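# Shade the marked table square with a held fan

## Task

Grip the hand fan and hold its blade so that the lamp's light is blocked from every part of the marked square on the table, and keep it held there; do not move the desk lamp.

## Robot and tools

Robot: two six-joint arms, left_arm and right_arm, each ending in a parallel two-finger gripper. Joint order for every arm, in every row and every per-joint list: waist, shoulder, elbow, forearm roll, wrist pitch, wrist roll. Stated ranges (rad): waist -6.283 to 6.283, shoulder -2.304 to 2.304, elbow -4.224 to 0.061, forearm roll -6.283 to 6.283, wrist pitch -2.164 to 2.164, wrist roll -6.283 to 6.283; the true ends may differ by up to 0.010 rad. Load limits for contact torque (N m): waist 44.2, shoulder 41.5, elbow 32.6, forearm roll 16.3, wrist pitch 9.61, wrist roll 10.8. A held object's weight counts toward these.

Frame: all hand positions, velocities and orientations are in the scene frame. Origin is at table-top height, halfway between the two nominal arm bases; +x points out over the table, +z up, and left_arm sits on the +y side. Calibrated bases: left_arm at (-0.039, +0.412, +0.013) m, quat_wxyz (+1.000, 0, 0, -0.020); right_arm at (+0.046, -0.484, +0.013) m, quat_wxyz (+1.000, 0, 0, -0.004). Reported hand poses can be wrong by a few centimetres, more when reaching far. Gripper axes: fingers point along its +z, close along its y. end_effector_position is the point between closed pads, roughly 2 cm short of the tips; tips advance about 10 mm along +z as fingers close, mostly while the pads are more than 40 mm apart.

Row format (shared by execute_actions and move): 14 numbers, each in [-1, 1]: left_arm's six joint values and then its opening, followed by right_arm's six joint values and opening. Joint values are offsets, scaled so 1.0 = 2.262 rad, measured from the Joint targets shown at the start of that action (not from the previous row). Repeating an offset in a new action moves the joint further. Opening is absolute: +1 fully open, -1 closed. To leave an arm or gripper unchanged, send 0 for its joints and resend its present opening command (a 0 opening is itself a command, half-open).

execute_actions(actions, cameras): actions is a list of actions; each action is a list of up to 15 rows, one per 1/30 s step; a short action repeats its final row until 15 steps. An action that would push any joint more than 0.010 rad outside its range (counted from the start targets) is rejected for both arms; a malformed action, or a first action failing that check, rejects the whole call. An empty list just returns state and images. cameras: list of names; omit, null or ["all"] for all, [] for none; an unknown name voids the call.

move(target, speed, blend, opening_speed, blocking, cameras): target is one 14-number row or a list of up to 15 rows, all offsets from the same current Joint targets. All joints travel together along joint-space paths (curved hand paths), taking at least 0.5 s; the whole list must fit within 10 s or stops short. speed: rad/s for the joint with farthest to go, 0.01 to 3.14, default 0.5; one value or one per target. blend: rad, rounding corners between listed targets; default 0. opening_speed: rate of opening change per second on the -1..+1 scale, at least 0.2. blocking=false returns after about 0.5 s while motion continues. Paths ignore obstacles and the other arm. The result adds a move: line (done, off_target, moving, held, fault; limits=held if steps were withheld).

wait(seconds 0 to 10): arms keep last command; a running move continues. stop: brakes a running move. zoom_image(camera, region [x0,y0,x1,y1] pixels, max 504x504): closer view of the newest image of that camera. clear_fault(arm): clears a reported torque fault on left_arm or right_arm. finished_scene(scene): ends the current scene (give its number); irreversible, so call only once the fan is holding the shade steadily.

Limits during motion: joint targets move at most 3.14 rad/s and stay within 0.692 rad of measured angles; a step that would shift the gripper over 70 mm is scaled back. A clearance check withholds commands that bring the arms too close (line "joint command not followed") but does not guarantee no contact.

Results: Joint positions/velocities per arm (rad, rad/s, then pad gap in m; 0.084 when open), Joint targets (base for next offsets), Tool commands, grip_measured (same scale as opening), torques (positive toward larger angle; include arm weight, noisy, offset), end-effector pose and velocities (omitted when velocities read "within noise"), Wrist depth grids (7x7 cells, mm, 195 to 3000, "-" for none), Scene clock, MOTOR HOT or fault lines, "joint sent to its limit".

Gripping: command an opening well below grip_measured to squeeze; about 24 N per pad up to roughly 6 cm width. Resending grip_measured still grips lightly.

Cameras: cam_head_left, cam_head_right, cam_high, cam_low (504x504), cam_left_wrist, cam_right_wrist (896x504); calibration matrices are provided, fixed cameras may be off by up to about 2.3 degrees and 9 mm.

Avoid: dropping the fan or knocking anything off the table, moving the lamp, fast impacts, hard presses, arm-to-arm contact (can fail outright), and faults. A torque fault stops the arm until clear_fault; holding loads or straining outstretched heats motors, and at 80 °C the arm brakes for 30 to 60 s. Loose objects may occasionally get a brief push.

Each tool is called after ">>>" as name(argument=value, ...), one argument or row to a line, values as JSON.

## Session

>>> execute_actions(
  actions=[],
)

>>> zoom_image(
  camera="cam_head_left",
  region=[120, 180, 440, 500],
)

>>> zoom_image(
  camera="cam_low",
  region=[120, 80, 340, 300],
)

Scene clock: 0.00 s.
left_arm: end_effector_position=(+0.3592, -0.0062, +0.1911) grip_measured=+1.00 end_effector_quat_wxyz=(-0.003, -0.432, +0.790, -0.436) | right_arm: end_effector_position=(+0.5495, -0.5709, +0.2885) grip_measured=+1.00 end_effector_quat_wxyz=(+0.208, +0.784, -0.376, +0.447)
Joint positions: left_arm=[-0.643 -0.434 -0.634 0.474 0.72 0.949 0.084] | right_arm=[0.21 -0.22 -0.588 -1.816 -0.898 2.733 0.084]
Joint velocities: within noise
Joint torques (N m): no reading
Wrist depth (mm): cam_left_wrist=[2533 - 788 622 490 399 339 / 2268 2779 748 574 465 366 322 / 2041 2311 689 530 423 350 291 / 1868 2088 618 488 397 331 289 / 1698 1965 575 462 380 320 275 / 1560 1782 528 430 357 304 267 / 1461 1651 498 403 339 296 265] | cam_right_wrist=[1128 1325 1611 2017 2629 2422 1549 / 1169 1381 1686 2170 2817 2544 2295 / 1219 1449 1799 2367 2646 2075 1882 / 1269 1505 1873 2200 2217 2119 1861 / 1307 1575 1829 1897 1913 1911 1922 / 1376 1558 1621 1609 1615 1628 1630 / 1386 1395 1408 510 1408 1416 1419]
Joint targets: left_arm=[-0.643 -0.434 -0.634 0.474 0.720 0.949] | right_arm=[0.210 -0.220 -0.588 -1.816 -0.898 2.733]
Tool commands: left_gripper/opening=+1.0 right_gripper/opening=+1.0
camera_calibration:
cam_left_wrist: T_world_to_cam=[[-0.703507, 0.236421, -0.670211, 0.41351], [0.608631, 0.687336, -0.396406, -0.0725773], [0.366941, -0.686785, -0.627439, 0.112449], [0, 0, 0, 1]] pos_world=[0.293818, 0.0293507, 0.318924]
cam_right_wrist: T_world_to_cam=[[-0.783677, -0.621131, 0.00679588, 0.105697], [-0.325091, 0.400795, -0.856551, 0.7206], [0.529306, -0.673469, -0.516018, -0.402452], [0, 0, 0, 1]] pos_world=[0.530114, -0.4942, 0.40884]

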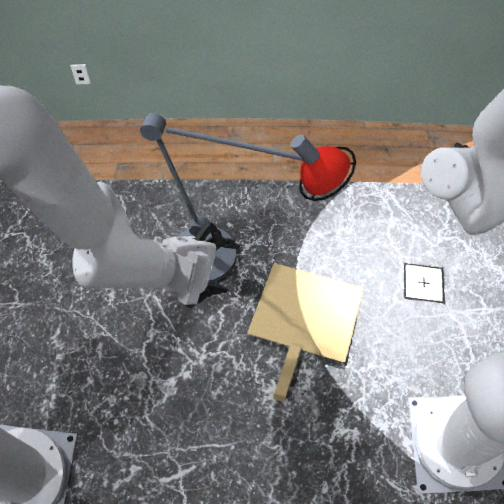

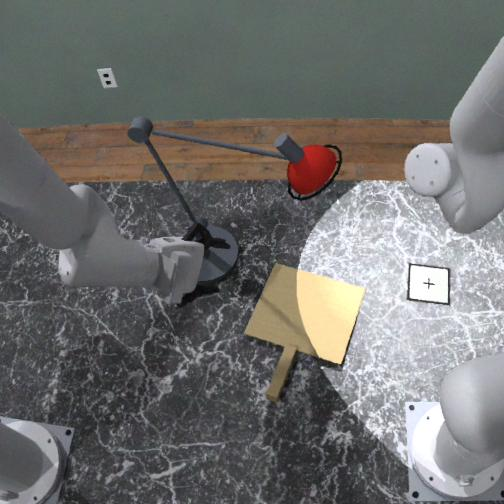

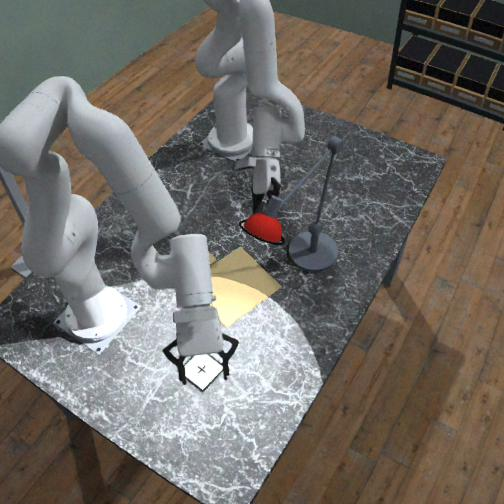

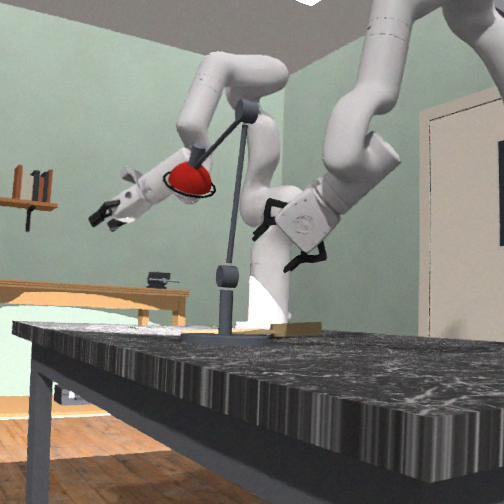

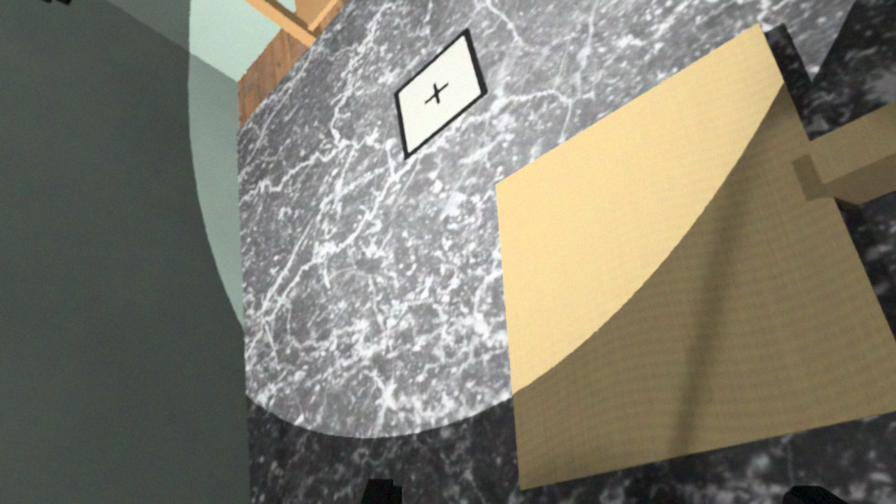

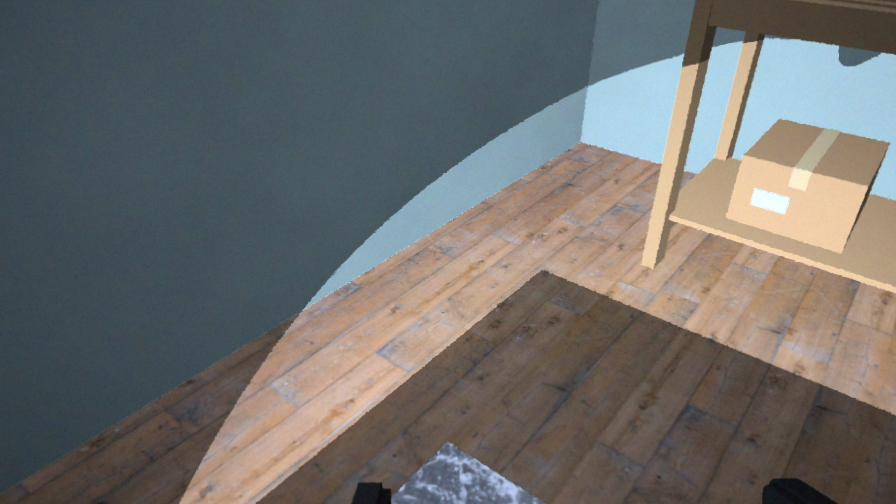

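Scaled by 1.575 from the camera's 504x504 image, which has a finer 720x720 frame.

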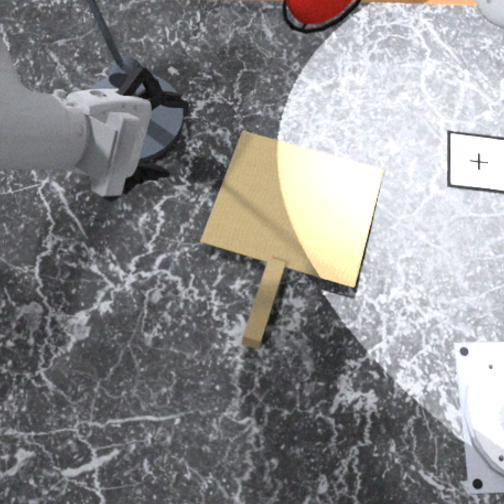

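Scaled by 2.291 from the camera's 504x504 image, which has a finer 720x720 frame.

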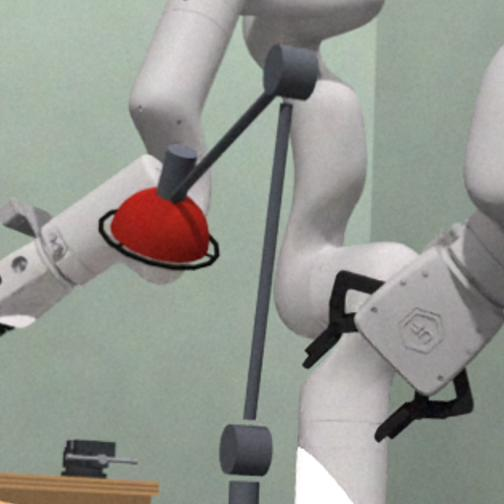

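>>> move(
  target=[
    [0,0.1919,0.1919,0,0,0,1,0,0.0133,0.0964,0.8028,0.3174,-0.5955,0.3],
    [0.2653,0.1919,0.1919,0,0,0,1,0.3842,0.0133,0.0964,0.8028,0.3174,-0.5955,0.3],
    [0.2653,0.1919,0.1919,0,0,0,1,0.3842,-0.0389,-0.0243,0.8028,0.2493,-0.5955,0.3],
  ],
  speed=0.9,
  blend=0.08,
)

Scene clock: 22.10 s.
left_arm: end_effector_position=(+0.3625, +0.3050, +0.2272) grip_measured=+1.00 end_effector_quat_wxyz=(-0.126, +0.646, -0.627, +0.417) | right_arm: end_effector_position=(+0.2377, -0.1333, +0.1510) grip_measured=+0.29 end_effector_quat_wxyz=(-0.001, +0.988, -0.157, +0.000)
Joint positions: left_arm=[-0.043 0 -0.2 0.474 0.72 0.949 0.084] | right_arm=[1.079 -0.308 -0.643 0 -0.334 1.386 0.056]
Joint velocities: within noise
Joint torques (N m): left_arm=[2.13 22.59 -12.66 0.1 1.48 -0.07] | right_arm=[2.64 16.92 -18.21 0.41 -0.18 0.09]
Wrist depth (mm): cam_left_wrist=[1392 1580 1789 632 530 442 377 / 1375 1553 1832 371 447 410 364 / 1368 1546 1790 585 459 387 345 / 1341 1527 1750 550 437 382 330 / 1339 1503 1705 521 434 367 319 / 1316 1484 1606 486 408 354 308 / 1290 1463 1595 455 393 338 298] | cam_right_wrist=[275 276 271 272 273 274 281 / 275 276 269 270 271 272 281 / 276 276 267 268 269 269 281 / 275 277 265 266 267 268 282 / 275 277 263 264 265 266 281 / 276 277 278 278 280 281 281 / 276 277 278 278 280 281 281]
Joint targets: left_arm=[-0.043 0.000 -0.200 0.474 0.720 0.949] | right_arm=[1.079 -0.308 -0.643 0.000 -0.334 1.386]
move: done
camera_calibration:
cam_left_wrist: T_world_to_cam=[[-0.714105, -0.202156, -0.670214, 0.504083], [0.114117, 0.910972, -0.396367, -0.163179], [0.690674, -0.35953, -0.627461, 0.130461], [0, 0, 0, 1]] pos_world=[0.288484, 0.29746, 0.355024]
cam_right_wrist: T_world_to_cam=[[-0.303439, -0.952694, 0.0173042, -0.025894], [-0.952816, 0.303534, 0.00306996, 0.332466], [-0.00817715, -0.0155562, -0.999846, 0.274932], [0, 0, 0, 1]] pos_world=[0.31117, -0.121307, 0.274317]

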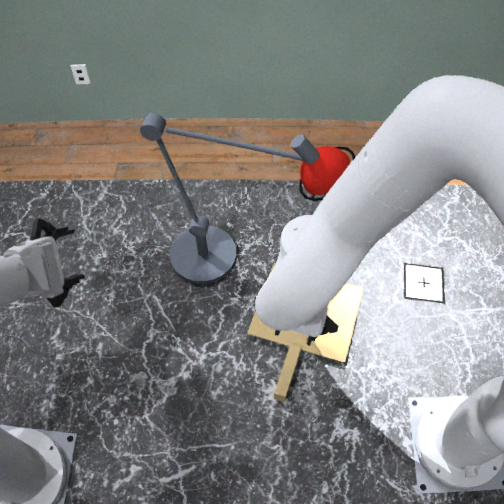

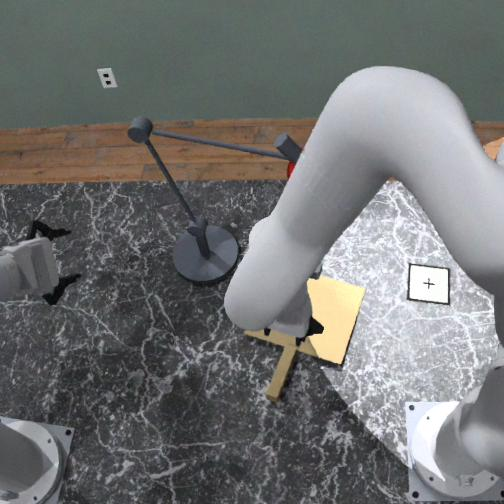

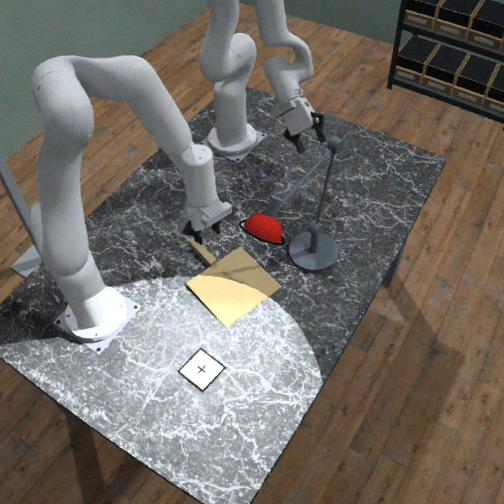

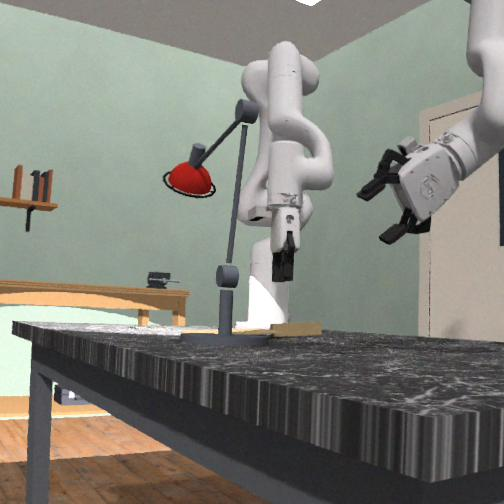

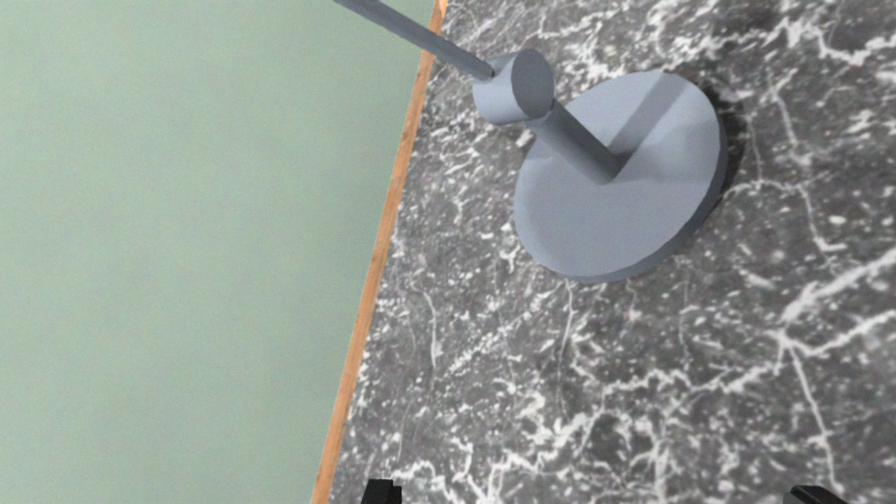

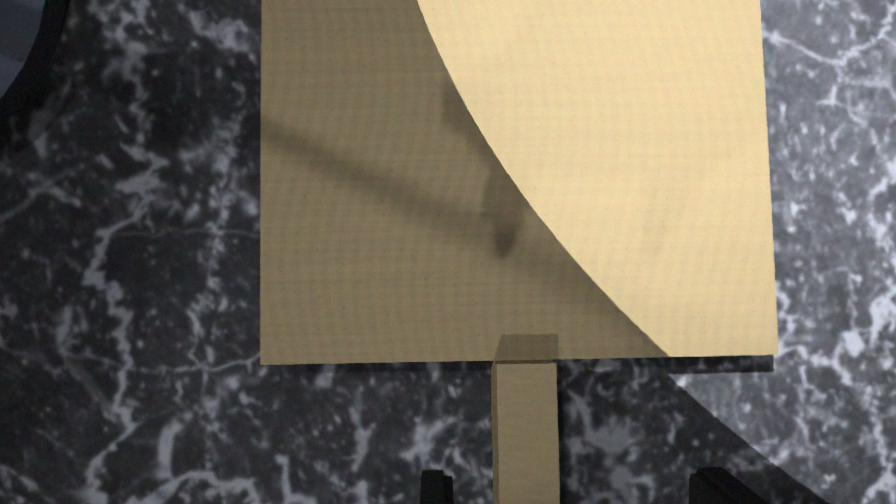

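>>> move(
  target=[
    [0,0,0,0,0,0,1,0,-0.1260,-0.0137,0,0.1119,0,0.3],
    [0,0,0,0,0,0,1,0,-0.1397,-0.0150,0,0.1242,0,0.3],
    [0,0,0,0,0,0,1,0,-0.1397,-0.0150,0,0.1242,0,-1],
    [0,0,0,0,0,0,1,0,-0.1200,-0.0130,0,0.1070,0,-1],
  ],
  speed=[0.4,0.15,0.2,0.15],
  opening_speed=0.8,
  cameras=["cam_right_wrist","cam_low"],
)

>>> zoom_image(
  camera="cam_low",
  region=[220, 230, 340, 350],
)

Scene clock: 29.80 s.
left_arm: end_effector_position=(+0.3625, +0.3050, +0.2272) grip_measured=+1.00 end_effector_quat_wxyz=(-0.126, +0.646, -0.627, +0.417) | right_arm: end_effector_position=(+0.2389, -0.1310, +0.0484) grip_measured=-0.46 end_effector_quat_wxyz=(-0.001, +0.988, -0.157, +0.000)
Joint positions: left_arm=[-0.043 0 -0.2 0.474 0.72 0.949 0.084] | right_arm=[1.079 -0.579 -0.673 0 -0.092 1.386 0.024]
Joint velocities: within noise
Joint torques (N m): left_arm=[2.24 10.92 -19.38 -0.51 0.94 -0.07] | right_arm=[1.53 45.23 -7.35 0.79 -0.24 -0.06]
Wrist depth (mm): cam_left_wrist=[1384 1565 1778 633 530 441 377 / 1370 1569 1810 371 449 411 364 / 1354 1542 1772 582 458 388 346 / 1332 1514 1750 551 436 383 330 / 1329 1496 1682 521 434 368 319 / 1314 1471 1598 485 410 354 308 / 1277 1458 1595 454 391 337 298] | cam_right_wrist=[- - - - - - - / - - - - - - - / - - - - - - - / - - - - - - - / - - - - - - - / - - - - - - - / - - - - - - -]
Joint targets: left_arm=[-0.043 0.000 -0.200 0.474 0.720 0.949] | right_arm=[1.079 -0.579 -0.673 0.000 -0.092 1.386]
move: done
camera_calibration:
cam_right_wrist: T_world_to_cam=[[-0.303439, -0.952694, 0.0173042, -0.0215633], [-0.952816, 0.303534, 0.00306996, 0.333226], [-0.00817715, -0.0155562, -0.999846, 0.172394], [0, 0, 0, 1]] pos_world=[0.31237, -0.119007, 0.171717]
Images, in order (width x height): cam_low 504x504, cam_right_wrist 896x504.

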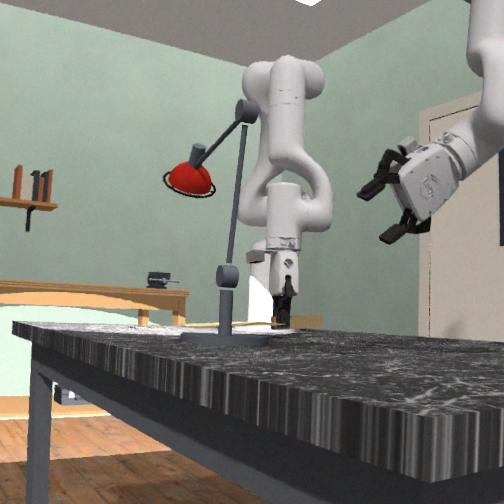

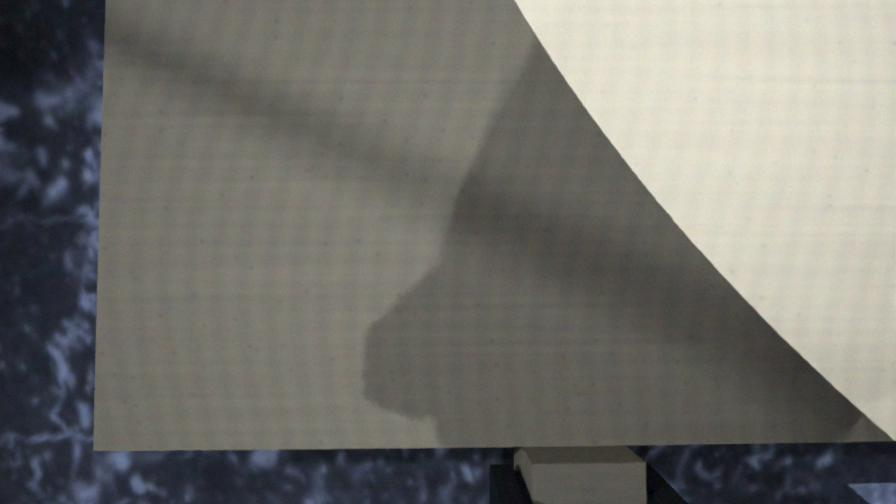

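Scaled by 4.200 from the camera's 504x504 image, which has a finer 720x720 frame.

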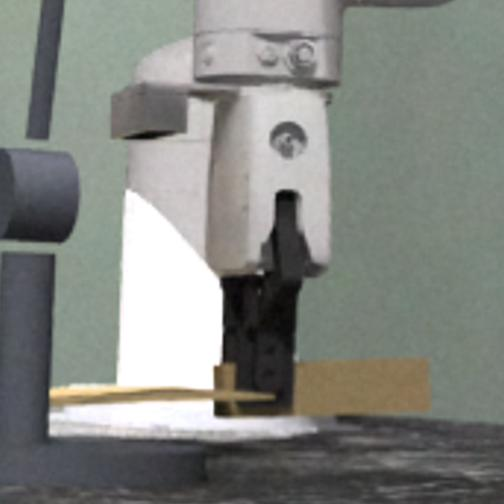

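>>> move(
  target=[
    [0,0,0,0,0,0,1,0,0.1198,0.0133,0,-0.1074,0,-1],
    [0,0,0,0,0,0,1,-0.1454,0.1742,0.1327,0,-0.0424,-0.1972,-1],
    [0,0,0,0,0,0,1,-0.3114,0.1742,0.1327,0,-0.0424,-0.4506,-1],
  ],
  speed=0.5,
  blend=0.08,
)

>>> zoom_image(
  camera="cam_high",
  region=[100, 200, 350, 450],
)

>>> zoom_image(
  camera="cam_head_left",
  region=[300, 200, 504, 404],
)

Scene clock: 38.43 s.
left_arm: end_effector_position=(+0.3625, +0.3050, +0.2272) grip_measured=+1.00 end_effector_quat_wxyz=(-0.126, +0.646, -0.627, +0.417) | right_arm: end_effector_position=(+0.3242, -0.3777, +0.1249) grip_measured=-0.46 end_effector_quat_wxyz=(+0.000, +1.000, +0.000, +0.000)
Joint positions: left_arm=[-0.043 0 -0.2 0.474 0.72 0.949 0.084] | right_arm=[0.375 -0.185 -0.372 0 -0.188 0.367 0.024]
Joint velocities: within noise
Joint torques (N m): left_arm=[1.22 11.16 -21.02 -0.03 0.96 -0.11] | right_arm=[-2.12 29.51 -8.74 0.58 0.38 -0.14]
Wrist depth (mm): cam_left_wrist=[1386 1589 1803 632 531 442 378 / 1362 1574 1820 371 449 412 361 / 1345 1532 1790 581 460 388 346 / 1338 1520 1734 550 438 382 330 / 1332 1522 1666 520 434 368 318 / 1301 1483 1627 486 408 354 308 / 1278 1466 1574 453 393 336 298] | cam_right_wrist=[- - - - - - - / - - - - - - - / - - - - - - - / - - - - - - - / - - - - - - - / - - - - - - - / 250 252 253 - - 257 258]
Joint targets: left_arm=[-0.043 0.000 -0.200 0.474 0.720 0.949] | right_arm=[0.375 -0.185 -0.372 0.000 -0.188 0.367]
move: done
camera_calibration:
cam_left_wrist: T_world_to_cam=[[-0.714105, -0.202156, -0.670214, 0.504083], [0.114117, 0.910972, -0.396367, -0.163179], [0.690674, -0.35953, -0.627461, 0.130461], [0, 0, 0, 1]] pos_world=[0.288484, 0.29746, 0.355024]
cam_right_wrist: T_world_to_cam=[[0.00644885, -0.999798, 0.0190611, -0.350452], [-0.999973, -0.00637872, 0.00373805, 0.387296], [-0.00361571, -0.0190847, -0.999811, 0.242927], [0, 0, 0, 1]] pos_world=[0.390424, -0.343274, 0.248113]

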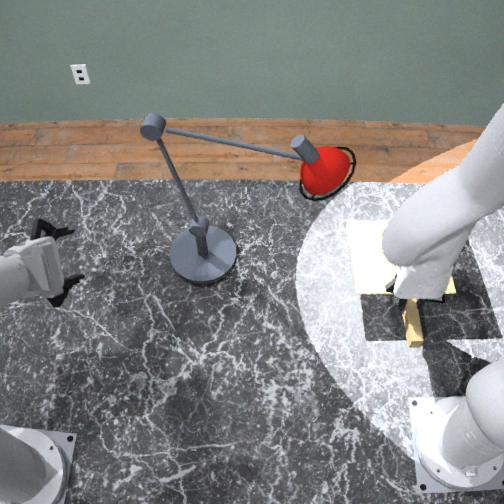

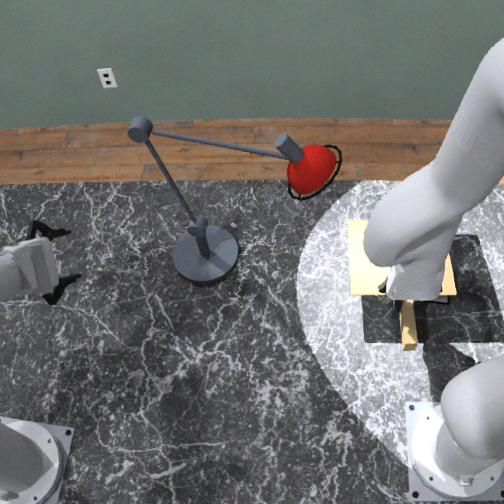

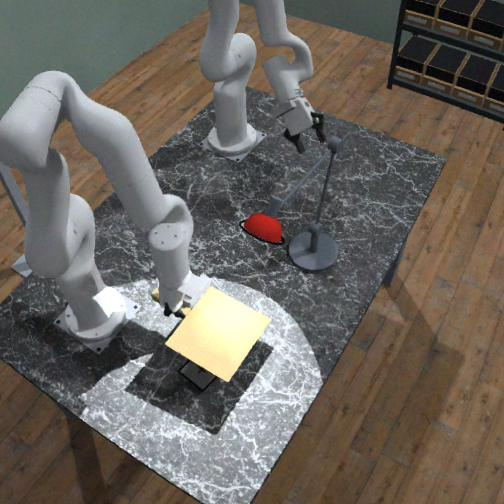

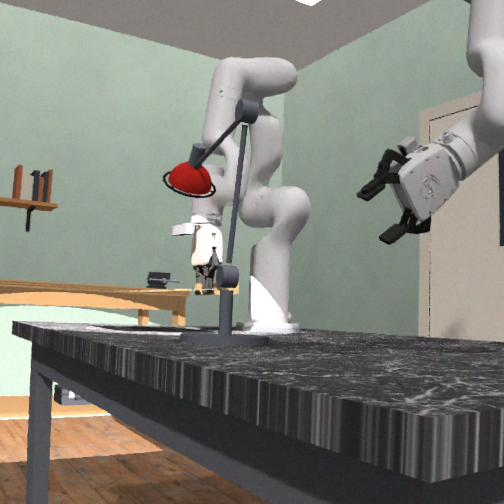

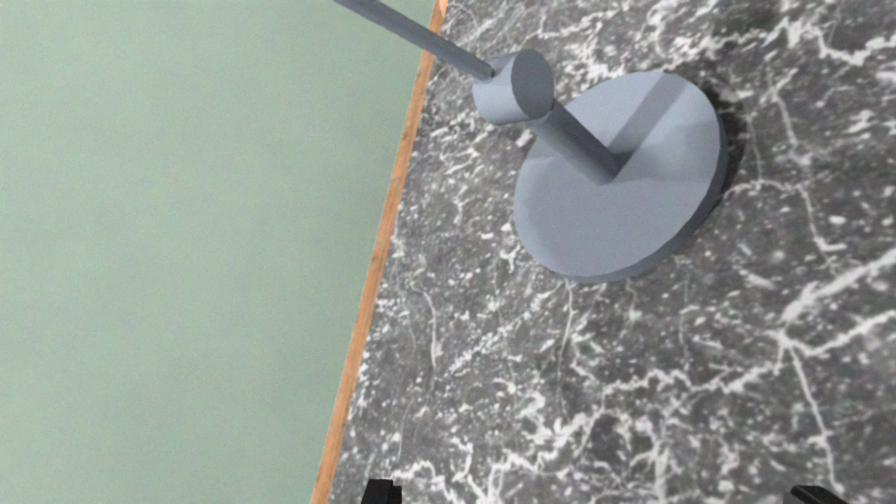

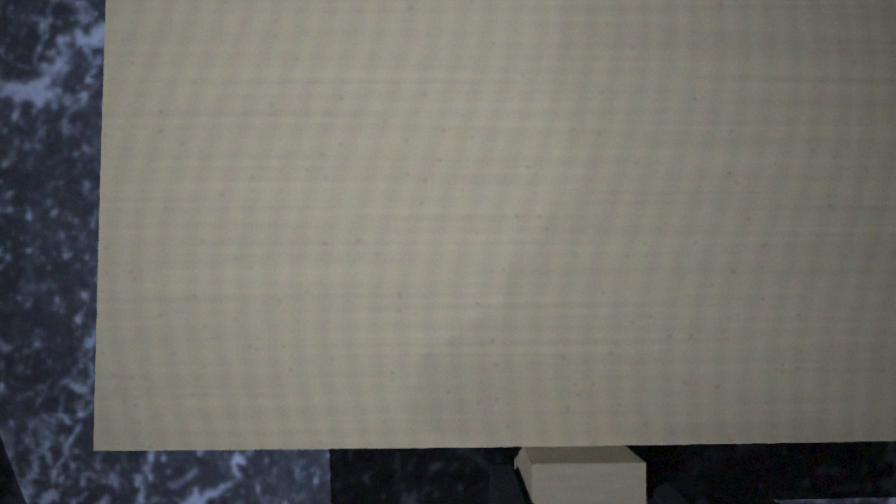

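Scaled by 2.016 from the camera's 504x504 image, which has a finer 720x720 frame.

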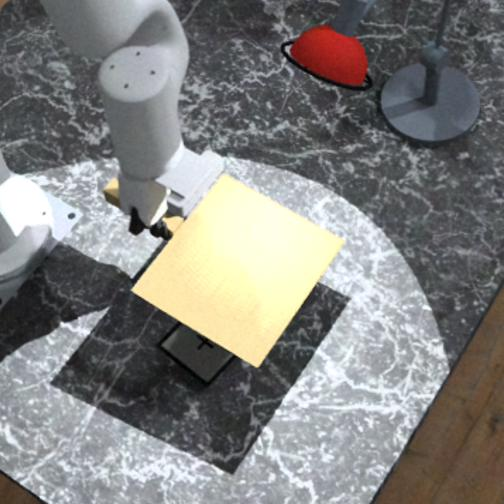

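Scaled by 2.471 from the camera's 504x504 image, which has a finer 720x720 frame.

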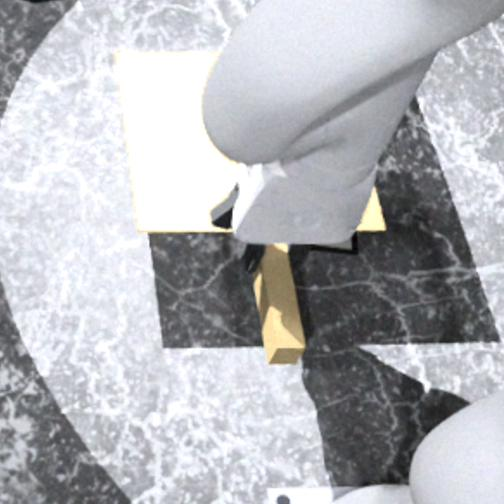

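Well centred.

>>> finished_scene(
  scene=2,
)

The scene is finished: the task was done.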